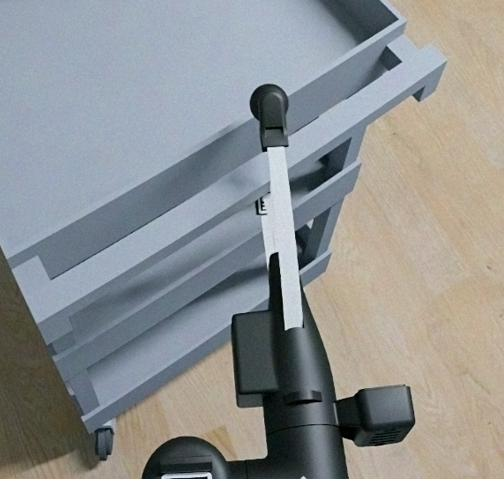

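Call:
move(
  blocking=false,
  cameras=[],
  r2={"base": {"translate_m": -0.015}, "pace": "slow"},
)

Call:
wait(
  seconds=1.5,
  cameras=[],
)

Call:
move(
  blocking=false,
  cameras=[],
  r2={"joints": {"gripper_m": -0.012}},
)

Call:
wait(
  seconds=2.5,
  cameras=["r2_wrist_camera"],
)

Scene clock: 1499.97 s.
move: r2 moving
r1.base_odometry: x=-1.368 y=+1.639 heading=+2.103
r1.turned_by_wheels: +0.000
r1.turned_by_imu: +0.000
r1.base_tilt: forward=-1.5 right=+1.3
r1.lidar_m: 3.09 1.38 4.27 0.25 0.25 - 0.25 0.36 3.66 1.07 1.39 2.65
r1.base_status: not commanded
r1.joint_positions: lift_m=+0.127 arm_m=+0.000 wrist_yaw_rad=+3.092 wrist_pitch_rad=+0.002 wrist_roll_rad=+0.000 gripper_m=+0.056
r1.joint_status: not commanded
r1.measured_speeds: translate_m=+0.000 strafe_m=+0.000 rotate_rad=+0.000 lift_m=+0.000 arm_m=+0.000 wrist_yaw_rad=+0.000 wrist_pitch_rad=+0.000 wrist_roll_rad=+0.000
r1.motor_effort: lift_m=+20(20) arm_m=+4(4) wheel_0=+0(1) wheel_1=+0(0) wheel_2=+0(0)
r1.servo_current: wrist_yaw_rad=46(59) wrist_pitch_rad=39(46) wrist_roll_rad=46(59) gripper_m=39(46)
r1.contact_limits: translate_m 0.8
r1.hand_pose: x=-0.1128 y=+0.1016 z=+0.3046 quat_wxyz=(+0.025, -0.001, +0.000, +1.000) (m; r1's base frame)
r1.wrist_depth_mm: 135 138 347 290 248 216 197 / 107 138 338 291 248 216 197 / 114 139 286 291 248 218 198 / 133 154 330 293 251 217 199 / 525 445 351 294 251 214 199 / 654 449 193 293 197 219 200 / 661 449 345 144 246 210 200
r2.base_odometry: x=-0.198 y=-1.340 heading=-2.449
r2.turned_by_wheels: +0.000
r2.turned_by_imu: +0.000
r2.base_tilt: forward=-0.6 right=+0.1
r2.lidar_m: 0.34 0.33 2.48 2.01 1.99 2.24 2.68 2.67 2.97 2.76 2.74 0.47
r2.base_status: translate_m moving
r2.joint_positions: lift_m=+0.685 arm_m=+0.000 wrist_yaw_rad=-0.003 wrist_pitch_rad=+0.007 wrist_roll_rad=+1.568 gripper_m=+0.100
r2.joint_status: not commanded
r2.measured_speeds: translate_m=-0.030 strafe_m=+0.000 rotate_rad=+0.000 lift_m=+0.000 arm_m=+0.000 wrist_yaw_rad=+0.000 wrist_pitch_rad=+0.000 wrist_roll_rad=+0.000
r2.motor_effort: lift_m=+21(21) arm_m=+5(5) wheel_0=-3(8) wheel_1=-5(8) wheel_2=+5(9)
r2.servo_current: wrist_yaw_rad=52(59) wrist_pitch_rad=46(52) wrist_roll_rad=46(59) gripper_m=46(52)
r2.hand_pose: x=+0.4590 y=-0.0882 z=+0.8609 quat_wxyz=(+0.708, +0.706, +0.002, -0.003) (m; r2's base frame)
r2.wrist_depth_mm: - - - - - 1708 1160 / - - - 329 351 1464 1118 / - - - 315 332 1576 477 / - - - 293 298 1808 535 / - - - 210 270 778 - / - - 197 195 199 - - / - 473 469 - 237 - -
pictures: none
No camera images: "cameras" was empty.

Scene clock: 1500.53 s.
earlier move: r2 done
r1.base_odometry: x=-1.368 y=+1.639 heading=+2.103
r1.turned_by_wheels: +0.000
r1.turned_by_imu: +0.000
r1.base_tilt: forward=-1.6 right=+1.3
r1.lidar_m: 3.06 1.41 4.27 0.25 0.25 - 0.25 0.35 3.67 1.04 1.39 2.64
r1.base_status: not commanded
r1.joint_positions: lift_m=+0.127 arm_m=+0.000 wrist_yaw_rad=+3.092 wrist_pitch_rad=+0.002 wrist_roll_rad=+0.000 gripper_m=+0.056
r1.joint_status: not commanded
r1.measured_speeds: translate_m=+0.000 strafe_m=+0.000 rotate_rad=+0.000 lift_m=+0.000 arm_m=+0.000 wrist_yaw_rad=+0.000 wrist_pitch_rad=+0.000 wrist_roll_rad=+0.000
r1.motor_effort: lift_m=+20(20) arm_m=+4(4) wheel_0=+0(1) wheel_1=+0(0) wheel_2=+0(0)
r1.servo_current: wrist_yaw_rad=59(65) wrist_pitch_rad=39(46) wrist_roll_rad=52(65) gripper_m=33(46)
r1.contact_limits: translate_m 0.8
r1.hand_pose: x=-0.1128 y=+0.1016 z=+0.3046 quat_wxyz=(+0.025, -0.001, +0.000, +1.000) (m; r1's base frame)
r1.wrist_depth_mm: 136 138 349 289 248 216 198 / 107 138 340 291 249 216 198 / 114 138 285 291 250 217 199 / 133 153 334 291 250 218 199 / 525 442 351 293 250 214 200 / 654 449 194 294 196 218 199 / 654 449 345 143 246 211 199
r2.base_odometry: x=-0.195 y=-1.338 heading=-2.449
r2.turned_by_wheels: +0.000
r2.turned_by_imu: +0.000
r2.base_tilt: forward=-0.6 right=+0.1
r2.lidar_m: 0.35 0.32 2.45 2.02 1.99 2.24 2.65 2.66 2.97 2.77 2.73 0.46
r2.base_status: done
r2.joint_positions: lift_m=+0.685 arm_m=+0.000 wrist_yaw_rad=-0.003 wrist_pitch_rad=+0.007 wrist_roll_rad=+1.568 gripper_m=+0.100
r2.joint_status: not commanded
r2.measured_speeds: translate_m=+0.000 strafe_m=+0.000 rotate_rad=+0.000 lift_m=+0.000 arm_m=+0.000 wrist_yaw_rad=+0.000 wrist_pitch_rad=+0.000 wrist_roll_rad=+0.000
r2.motor_effort: lift_m=+21(21) arm_m=+4(5) wheel_0=-5(8) wheel_1=-4(8) wheel_2=+6(9)
r2.servo_current: wrist_yaw_rad=65(65) wrist_pitch_rad=52(59) wrist_roll_rad=59(59) gripper_m=52(59)
r2.hand_pose: x=+0.4590 y=-0.0882 z=+0.8609 quat_wxyz=(+0.708, +0.706, +0.002, -0.003) (m; r2's base frame)
r2.wrist_depth_mm: - - - - - 1708 1182 / - - - 332 359 1499 1098 / - - - 319 338 1618 477 / - - - 298 301 1863 539 / - - - 218 276 778 - / - - 196 198 191 - - / - 477 477 - 240 - -
wait: 0.57 of 1.5 s (r2 has come to rest)
pictures: none
No camera images: "cameras" was empty.

Scene clock: 1501.03 s.
move: r2 moving
r1.base_odometry: x=-1.368 y=+1.639 heading=+2.103
r1.turned_by_wheels: +0.000
r1.turned_by_imu: +0.000
r1.base_tilt: forward=-1.6 right=+1.3
r1.lidar_m: 3.08 1.39 4.25 0.25 0.25 - 0.25 0.37 3.67 1.08 1.37 2.66
r1.base_status: not commanded
r1.joint_positions: lift_m=+0.127 arm_m=+0.000 wrist_yaw_rad=+3.092 wrist_pitch_rad=+0.002 wrist_roll_rad=+0.000 gripper_m=+0.056
r1.joint_status: not commanded
r1.measured_speeds: translate_m=+0.000 strafe_m=+0.000 rotate_rad=+0.000 lift_m=+0.000 arm_m=+0.000 wrist_yaw_rad=+0.000 wrist_pitch_rad=+0.000 wrist_roll_rad=+0.000
r1.motor_effort: lift_m=+20(20) arm_m=+4(4) wheel_0=+0(1) wheel_1=+0(0) wheel_2=+0(0)
r1.servo_current: wrist_yaw_rad=46(59) wrist_pitch_rad=26(46) wrist_roll_rad=39(52) gripper_m=39(46)
r1.contact_limits: translate_m 0.8
r1.hand_pose: x=-0.1128 y=+0.1016 z=+0.3046 quat_wxyz=(+0.025, -0.001, +0.000, +1.000) (m; r1's base frame)
r1.wrist_depth_mm: 136 138 349 289 248 216 198 / 107 138 338 290 249 217 198 / 114 138 286 291 249 217 198 / 133 153 332 291 250 217 198 / 530 445 353 291 250 214 200 / 654 449 193 293 197 218 200 / 668 449 345 143 246 211 199
r2.base_odometry: x=-0.195 y=-1.338 heading=-2.449
r2.turned_by_wheels: +0.000
r2.turned_by_imu: +0.000
r2.base_tilt: forward=-0.7 right=+0.1
r2.lidar_m: 0.32 0.33 2.43 2.03 2.01 2.24 2.68 2.63 2.96 2.74 2.72 0.49
r2.base_status: not commanded
r2.joint_positions: lift_m=+0.685 arm_m=+0.000 wrist_yaw_rad=-0.003 wrist_pitch_rad=+0.007 wrist_roll_rad=+1.568 gripper_m=+0.083
r2.joint_status: gripper_m moving
r2.measured_speeds: translate_m=+0.000 strafe_m=+0.000 rotate_rad=+0.000 lift_m=+0.000 arm_m=+0.000 wrist_yaw_rad=+0.000 wrist_pitch_rad=+0.000 wrist_roll_rad=+0.000
r2.motor_effort: lift_m=+21(21) arm_m=+4(5) wheel_0=-4(5) wheel_1=-4(4) wheel_2=+7(7)
r2.servo_current: wrist_yaw_rad=52(59) wrist_pitch_rad=52(52) wrist_roll_rad=39(52) gripper_m=98(104)
r2.hand_pose: x=+0.4590 y=-0.0882 z=+0.8609 quat_wxyz=(+0.708, +0.706, +0.002, -0.003) (m; r2's base frame)
r2.wrist_depth_mm: - - - - - 1661 1160 / - - - 330 359 1464 1118 / - - - 319 338 1618 477 / - - - 298 301 1863 535 / - - - 219 276 842 - / - - 193 200 190 - - / - - 477 - 240 - -
pictures: none
No camera images: "cameras" was empty.

Scene clock: 1502.40 s.
earlier move: r2 done
r1.base_odometry: x=-1.368 y=+1.639 heading=+2.103
r1.turned_by_wheels: +0.000
r1.turned_by_imu: +0.000
r1.base_tilt: forward=-1.6 right=+1.3
r1.lidar_m: 3.07 1.40 4.23 0.25 0.25 - 0.25 0.34 3.65 1.05 1.38 2.64
r1.base_status: not commanded
r1.joint_positions: lift_m=+0.127 arm_m=+0.000 wrist_yaw_rad=+3.092 wrist_pitch_rad=+0.002 wrist_roll_rad=+0.000 gripper_m=+0.056
r1.joint_status: not commanded
r1.measured_speeds: translate_m=+0.000 strafe_m=+0.000 rotate_rad=+0.000 lift_m=+0.000 arm_m=+0.000 wrist_yaw_rad=+0.000 wrist_pitch_rad=+0.000 wrist_roll_rad=+0.000
r1.motor_effort: lift_m=+20(20) arm_m=+4(4) wheel_0=+0(1) wheel_1=+0(0) wheel_2=+0(0)
r1.servo_current: wrist_yaw_rad=46(59) wrist_pitch_rad=39(59) wrist_roll_rad=39(65) gripper_m=46(46)
r1.contact_limits: translate_m 0.8
r1.hand_pose: x=-0.1128 y=+0.1016 z=+0.3046 quat_wxyz=(+0.025, -0.001, +0.000, +1.000) (m; r1's base frame)
r1.wrist_depth_mm: 136 138 345 290 248 216 197 / 107 138 340 290 248 217 198 / 114 138 286 291 248 217 199 / 133 153 332 291 249 217 199 / 530 445 353 293 249 214 200 / 668 445 192 294 196 218 200 / 661 445 345 143 246 211 200
r2.base_odometry: x=-0.195 y=-1.338 heading=-2.449
r2.turned_by_wheels: +0.000
r2.turned_by_imu: +0.000
r2.base_tilt: forward=-0.6 right=+0.0
r2.lidar_m: 0.32 0.33 2.45 2.03 2.01 2.21 2.67 2.65 2.96 2.77 2.74 0.51
r2.base_status: not commanded
r2.joint_positions: lift_m=+0.685 arm_m=+0.000 wrist_yaw_rad=-0.002 wrist_pitch_rad=+0.007 wrist_roll_rad=+1.568 gripper_m=-0.010
r2.joint_status: all done
r2.measured_speeds: translate_m=+0.000 strafe_m=+0.000 rotate_rad=+0.000 lift_m=+0.000 arm_m=+0.000 wrist_yaw_rad=+0.000 wrist_pitch_rad=+0.000 wrist_roll_rad=+0.000
r2.motor_effort: lift_m=+21(21) arm_m=+5(5) wheel_0=-4(5) wheel_1=-4(4) wheel_2=+7(7)
r2.servo_current: wrist_yaw_rad=46(59) wrist_pitch_rad=52(52) wrist_roll_rad=46(59) gripper_m=117(195)
r2.hand_pose: x=+0.4591 y=-0.0879 z=+0.8609 quat_wxyz=(+0.708, +0.706, +0.002, -0.003) (m; r2's base frame)
r2.wrist_depth_mm: - - - - - 1708 1160 / - - - 330 347 1499 1118 / - - - 310 327 1618 480 / - - - 282 296 1756 - / - - - 208 267 842 - / - - 186 191 180 831 - / - 477 473 - 232 - -
wait: 1.37 of 2.5 s (r2 has come to rest)
pictures: r2_wrist_camera
Images, in order (width x height): r2_wrist_camera 616x392.

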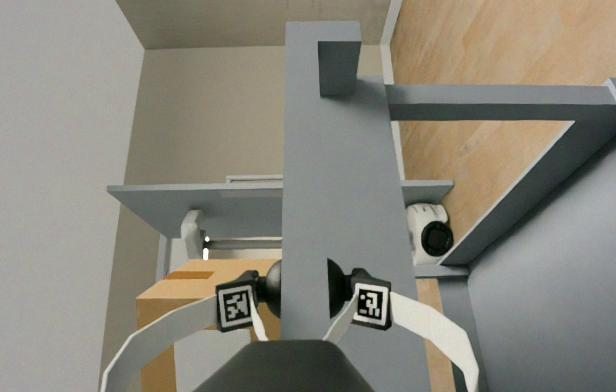

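Call:
move(
  blocking=false,
  cameras=[],
  r2={"base": {"translate_m": -0.49, "strafe_m": 0.25}, "contact_limits": {"translate_m": 0.5}},
)

Call:
wait(
  seconds=4,
  cameras=["r2_head_camera", "r2_wrist_camera"],
)

Scene clock: 1559.13 s.
move: r2 moving
r1.base_odometry: x=-1.368 y=+1.639 heading=+2.103
r1.turned_by_wheels: +0.000
r1.turned_by_imu: +0.000
r1.base_tilt: forward=-1.6 right=+1.3
r1.lidar_m: 3.09 1.42 4.26 0.25 0.25 - 0.25 0.36 3.65 1.06 1.39 2.65
r1.base_status: not commanded
r1.joint_positions: lift_m=+0.127 arm_m=+0.000 wrist_yaw_rad=+3.092 wrist_pitch_rad=+0.002 wrist_roll_rad=+0.000 gripper_m=+0.056
r1.joint_status: not commanded
r1.measured_speeds: translate_m=+0.000 strafe_m=+0.000 rotate_rad=+0.000 lift_m=+0.000 arm_m=+0.000 wrist_yaw_rad=+0.000 wrist_pitch_rad=+0.000 wrist_roll_rad=+0.000
r1.motor_effort: lift_m=+20(20) arm_m=+4(4) wheel_0=+0(1) wheel_1=+0(1) wheel_2=+0(0)
r1.servo_current: wrist_yaw_rad=46(72) wrist_pitch_rad=46(46) wrist_roll_rad=52(65) gripper_m=39(52)
r1.contact_limits: translate_m 0.8
r1.hand_pose: x=-0.1128 y=+0.1016 z=+0.3046 quat_wxyz=(+0.025, -0.001, +0.000, +1.000) (m; r1's base frame)
r1.wrist_depth_mm: 135 138 347 290 248 216 198 / 107 138 338 290 248 216 198 / 114 139 287 291 249 217 198 / 133 154 332 291 250 218 198 / 530 445 353 293 250 213 199 / 647 445 194 294 196 219 199 / 661 449 347 143 246 210 200
r2.base_odometry: x=-0.160 y=-1.330 heading=-2.450
r2.turned_by_wheels: +0.000
r2.turned_by_imu: +0.000
r2.base_tilt: forward=-0.7 right=+0.1
r2.lidar_m: 0.35 0.33 2.40 1.99 1.97 2.19 2.62 2.62 2.94 2.78 2.77 0.50
r2.base_status: translate_m moving; strafe_m moving
r2.joint_positions: lift_m=+0.685 arm_m=+0.000 wrist_yaw_rad=-0.002 wrist_pitch_rad=+0.007 wrist_roll_rad=+1.568 gripper_m=-0.010
r2.joint_status: not commanded
r2.measured_speeds: translate_m=-0.121 strafe_m=+0.062 rotate_rad=-0.006 lift_m=+0.000 arm_m=+0.000 wrist_yaw_rad=+0.000 wrist_pitch_rad=+0.000 wrist_roll_rad=+0.000
r2.motor_effort: lift_m=+21(21) arm_m=+4(5) wheel_0=-12(15) wheel_1=-5(6) wheel_2=+12(14)
r2.servo_current: wrist_yaw_rad=46(52) wrist_pitch_rad=46(52) wrist_roll_rad=39(52) gripper_m=111(117)
r2.contact_limits: translate_m 0.5
r2.hand_pose: x=+0.4591 y=-0.0879 z=+0.8609 quat_wxyz=(+0.708, +0.706, +0.002, -0.003) (m; r2's base frame)
r2.wrist_depth_mm: - - - 297 - 1708 1138 / - - - 327 347 351 351 / - - - 307 315 1708 1205 / - - - 228 291 1808 - / - - - 207 266 831 - / - - 186 193 181 831 - / - 477 477 - 233 - -
pictures: none
No camera images: "cameras" was empty.

Scene clock: 1561.83 s.
earlier move: r2 done
r1.base_odometry: x=-1.368 y=+1.639 heading=+2.103
r1.turned_by_wheels: +0.000
r1.turned_by_imu: +0.000
r1.base_tilt: forward=-1.6 right=+1.3
r1.lidar_m: 3.08 1.87 4.30 0.25 0.25 - 0.25 0.36 3.67 1.06 1.40 2.66
r1.base_status: not commanded
r1.joint_positions: lift_m=+0.127 arm_m=+0.000 wrist_yaw_rad=+3.092 wrist_pitch_rad=+0.002 wrist_roll_rad=+0.000 gripper_m=+0.056
r1.joint_status: not commanded
r1.measured_speeds: translate_m=+0.000 strafe_m=+0.000 rotate_rad=+0.000 lift_m=+0.000 arm_m=+0.000 wrist_yaw_rad=+0.000 wrist_pitch_rad=+0.000 wrist_roll_rad=+0.000
r1.motor_effort: lift_m=+20(20) arm_m=+4(4) wheel_0=+0(1) wheel_1=+0(1) wheel_2=+0(0)
r1.servo_current: wrist_yaw_rad=52(72) wrist_pitch_rad=39(52) wrist_roll_rad=46(65) gripper_m=39(52)
r1.contact_limits: translate_m 0.8
r1.hand_pose: x=-0.1128 y=+0.1016 z=+0.3046 quat_wxyz=(+0.025, -0.001, +0.000, +1.000) (m; r1's base frame)
r1.wrist_depth_mm: 135 138 347 289 248 216 198 / 107 138 340 290 250 217 198 / 114 138 286 290 250 217 199 / 133 153 332 291 250 218 199 / 530 445 355 294 250 215 198 / 661 449 193 293 196 219 200 / 668 445 343 143 247 210 200
r2.base_odometry: x=+0.342 y=-1.217 heading=-2.449
r2.turned_by_wheels: +0.000
r2.turned_by_imu: +0.001
r2.base_tilt: forward=-0.6 right=+0.1
r2.lidar_m: 0.44 0.48 1.95 1.62 1.59 1.77 2.29 2.27 2.51 3.17 3.13 0.45
r2.base_status: done
r2.joint_positions: lift_m=+0.685 arm_m=+0.000 wrist_yaw_rad=+0.004 wrist_pitch_rad=+0.007 wrist_roll_rad=+1.568 gripper_m=-0.011
r2.joint_status: not commanded
r2.measured_speeds: translate_m=+0.000 strafe_m=+0.000 rotate_rad=+0.000 lift_m=+0.000 arm_m=+0.000 wrist_yaw_rad=+0.000 wrist_pitch_rad=+0.000 wrist_roll_rad=+0.000
r2.motor_effort: lift_m=+21(21) arm_m=+4(5) wheel_0=-2(15) wheel_1=-4(7) wheel_2=+2(17)
r2.servo_current: wrist_yaw_rad=39(59) wrist_pitch_rad=46(59) wrist_roll_rad=46(65) gripper_m=111(117)
r2.contact_limits: translate_m 0.5
r2.hand_pose: x=+0.4596 y=-0.0862 z=+0.8609 quat_wxyz=(+0.708, +0.706, +0.004, -0.001) (m; r2's base frame)
r2.wrist_depth_mm: - - - 186 241 1661 1160 / - - - 189 247 842 - / - - 512 195 253 854 - / - - 508 200 259 854 - / - - 591 205 265 - - / - - 188 207 180 - - / - - - - - 1618 -
wait: 2.70 of 4 s (r2 has come to rest)
pictures: r2_head_camera, r2_wrist_camera
Images, in order (width x height): r2_head_camera 420x560, r2_wrist_camera 616x392.

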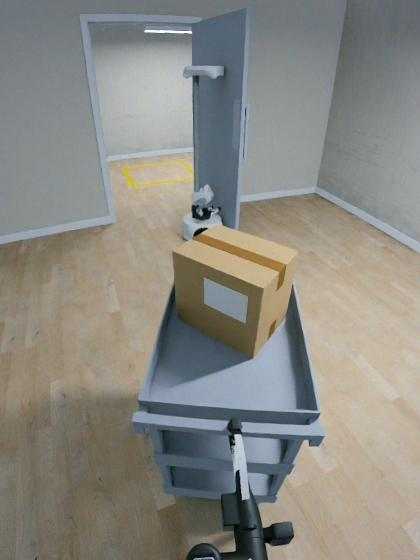

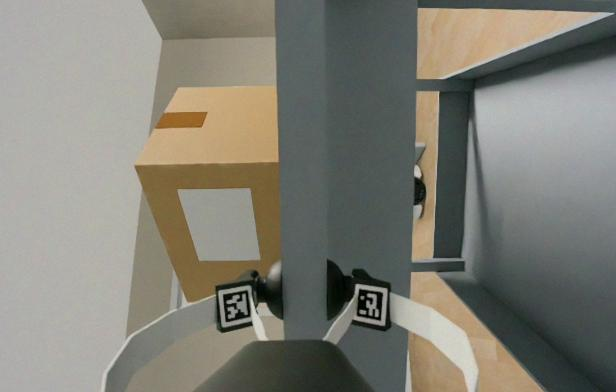

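Call:
move(
  blocking=false,
  cameras=[],
  r2={"base": {"translate_m": -0.49, "strafe_m": 0.25}, "contact_limits": {"translate_m": 0.5}},
)

Call:
wait(
  seconds=4,
  cameras=["r2_head_camera"],
)

Scene clock: 1570.67 s.
move: r2 moving
r1.base_odometry: x=-1.368 y=+1.639 heading=+2.103
r1.turned_by_wheels: +0.000
r1.turned_by_imu: +0.000
r1.base_tilt: forward=-1.6 right=+1.3
r1.lidar_m: 3.05 1.89 4.23 0.25 0.25 - 0.25 0.37 3.65 1.06 1.37 2.66
r1.base_status: not commanded
r1.joint_positions: lift_m=+0.127 arm_m=+0.000 wrist_yaw_rad=+3.092 wrist_pitch_rad=+0.002 wrist_roll_rad=+0.000 gripper_m=+0.056
r1.joint_status: not commanded
r1.measured_speeds: translate_m=+0.000 strafe_m=+0.000 rotate_rad=+0.000 lift_m=+0.000 arm_m=+0.000 wrist_yaw_rad=+0.000 wrist_pitch_rad=+0.000 wrist_roll_rad=+0.000
r1.motor_effort: lift_m=+20(20) arm_m=+4(4) wheel_0=+0(0) wheel_1=+0(0) wheel_2=+0(0)
r1.servo_current: wrist_yaw_rad=52(72) wrist_pitch_rad=46(52) wrist_roll_rad=59(65) gripper_m=39(46)
r1.contact_limits: translate_m 0.8
r1.hand_pose: x=-0.1128 y=+0.1016 z=+0.3046 quat_wxyz=(+0.025, -0.001, +0.000, +1.000) (m; r1's base frame)
r1.wrist_depth_mm: 136 138 347 289 247 216 197 / 107 138 338 291 249 216 198 / 114 139 287 290 250 217 198 / 133 153 332 293 250 218 199 / 525 442 353 294 250 214 200 / 640 449 193 293 197 220 200 / 668 449 347 143 246 211 200
r2.base_odometry: x=+0.376 y=-1.210 heading=-2.450
r2.turned_by_wheels: +0.000
r2.turned_by_imu: +0.000
r2.base_tilt: forward=-0.6 right=+0.1
r2.lidar_m: 0.44 0.50 1.94 1.61 1.57 1.72 2.27 2.23 2.53 3.18 3.17 0.45
r2.base_status: translate_m moving; strafe_m moving
r2.joint_positions: lift_m=+0.685 arm_m=+0.000 wrist_yaw_rad=+0.004 wrist_pitch_rad=+0.007 wrist_roll_rad=+1.568 gripper_m=-0.011
r2.joint_status: not commanded
r2.measured_speeds: translate_m=-0.122 strafe_m=+0.061 rotate_rad=-0.001 lift_m=+0.000 arm_m=+0.000 wrist_yaw_rad=+0.000 wrist_pitch_rad=+0.000 wrist_roll_rad=+0.000
r2.motor_effort: lift_m=+21(21) arm_m=+4(5) wheel_0=-9(16) wheel_1=-5(6) wheel_2=+14(15)
r2.servo_current: wrist_yaw_rad=33(59) wrist_pitch_rad=52(52) wrist_roll_rad=52(59) gripper_m=117(117)
r2.contact_limits: translate_m 0.5
r2.hand_pose: x=+0.4596 y=-0.0862 z=+0.8609 quat_wxyz=(+0.708, +0.706, +0.004, -0.001) (m; r2's base frame)
r2.wrist_depth_mm: - - - 182 237 1661 1160 / - - 627 187 244 820 - / - - 500 193 251 854 - / - - 512 198 259 866 - / - - 597 205 267 - - / - - 186 208 181 - - / - - - - - 1618 496
pictures: none
No camera images: "cameras" was empty.

Scene clock: 1573.37 s.
earlier move: r2 done
r1.base_odometry: x=-1.368 y=+1.639 heading=+2.103
r1.turned_by_wheels: +0.000
r1.turned_by_imu: +0.000
r1.base_tilt: forward=-1.6 right=+1.3
r1.lidar_m: 3.08 2.37 4.26 0.25 0.25 - 0.25 0.37 3.67 1.06 1.41 2.65
r1.base_status: not commanded
r1.joint_positions: lift_m=+0.127 arm_m=+0.000 wrist_yaw_rad=+3.092 wrist_pitch_rad=+0.002 wrist_roll_rad=+0.000 gripper_m=+0.056
r1.joint_status: not commanded
r1.measured_speeds: translate_m=+0.000 strafe_m=+0.000 rotate_rad=+0.000 lift_m=+0.000 arm_m=+0.000 wrist_yaw_rad=+0.000 wrist_pitch_rad=+0.000 wrist_roll_rad=+0.000
r1.motor_effort: lift_m=+20(20) arm_m=+4(4) wheel_0=+0(1) wheel_1=+0(0) wheel_2=+0(0)
r1.servo_current: wrist_yaw_rad=33(72) wrist_pitch_rad=52(52) wrist_roll_rad=46(65) gripper_m=39(46)
r1.contact_limits: translate_m 0.8
r1.hand_pose: x=-0.1128 y=+0.1016 z=+0.3046 quat_wxyz=(+0.025, -0.001, +0.000, +1.000) (m; r1's base frame)
r1.wrist_depth_mm: 135 137 347 290 249 216 197 / 107 138 340 290 248 216 198 / 114 139 287 290 249 217 198 / 133 153 332 291 251 218 199 / 525 445 353 291 250 213 199 / 654 449 193 294 196 219 198 / 647 449 345 143 247 211 200
r2.base_odometry: x=+0.879 y=-1.098 heading=-2.450
r2.turned_by_wheels: +0.000
r2.turned_by_imu: -0.001
r2.base_tilt: forward=-0.7 right=+0.1
r2.lidar_m: 0.51 2.82 1.48 1.18 1.17 1.37 1.91 1.88 2.12 3.39 3.55 0.36
r2.base_status: done
r2.joint_positions: lift_m=+0.685 arm_m=+0.000 wrist_yaw_rad=+0.001 wrist_pitch_rad=+0.007 wrist_roll_rad=+1.568 gripper_m=-0.011
r2.joint_status: not commanded
r2.measured_speeds: translate_m=+0.000 strafe_m=+0.000 rotate_rad=+0.000 lift_m=+0.000 arm_m=+0.000 wrist_yaw_rad=+0.000 wrist_pitch_rad=+0.000 wrist_roll_rad=+0.000
r2.motor_effort: lift_m=+21(21) arm_m=+4(5) wheel_0=-1(16) wheel_1=-5(8) wheel_2=+3(16)
r2.servo_current: wrist_yaw_rad=59(59) wrist_pitch_rad=46(52) wrist_roll_rad=59(65) gripper_m=104(117)
r2.contact_limits: translate_m 0.5
r2.hand_pose: x=+0.4594 y=-0.0871 z=+0.8609 quat_wxyz=(+0.708, +0.706, +0.003, -0.002) (m; r2's base frame)
r2.wrist_depth_mm: - 389 389 111 169 - - / - 517 466 123 187 - - / - - 627 138 211 - - / - - - 162 239 - - / - - - 196 279 1756 521 / - - 187 210 181 1576 469 / - - - - 415 1499 1160
wait: 2.70 of 4 s (r2 has come to rest)
pictures: r2_head_camera
Images, in order (width x height): r2_head_camera 420x560.

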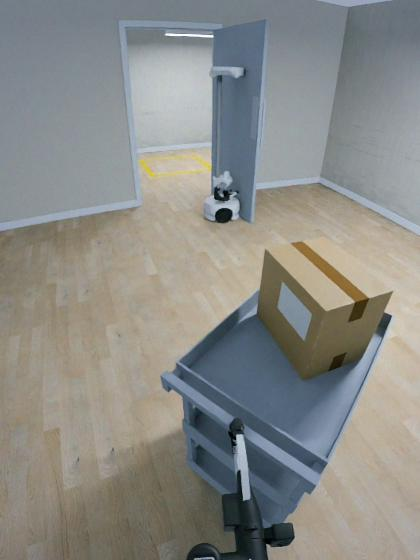

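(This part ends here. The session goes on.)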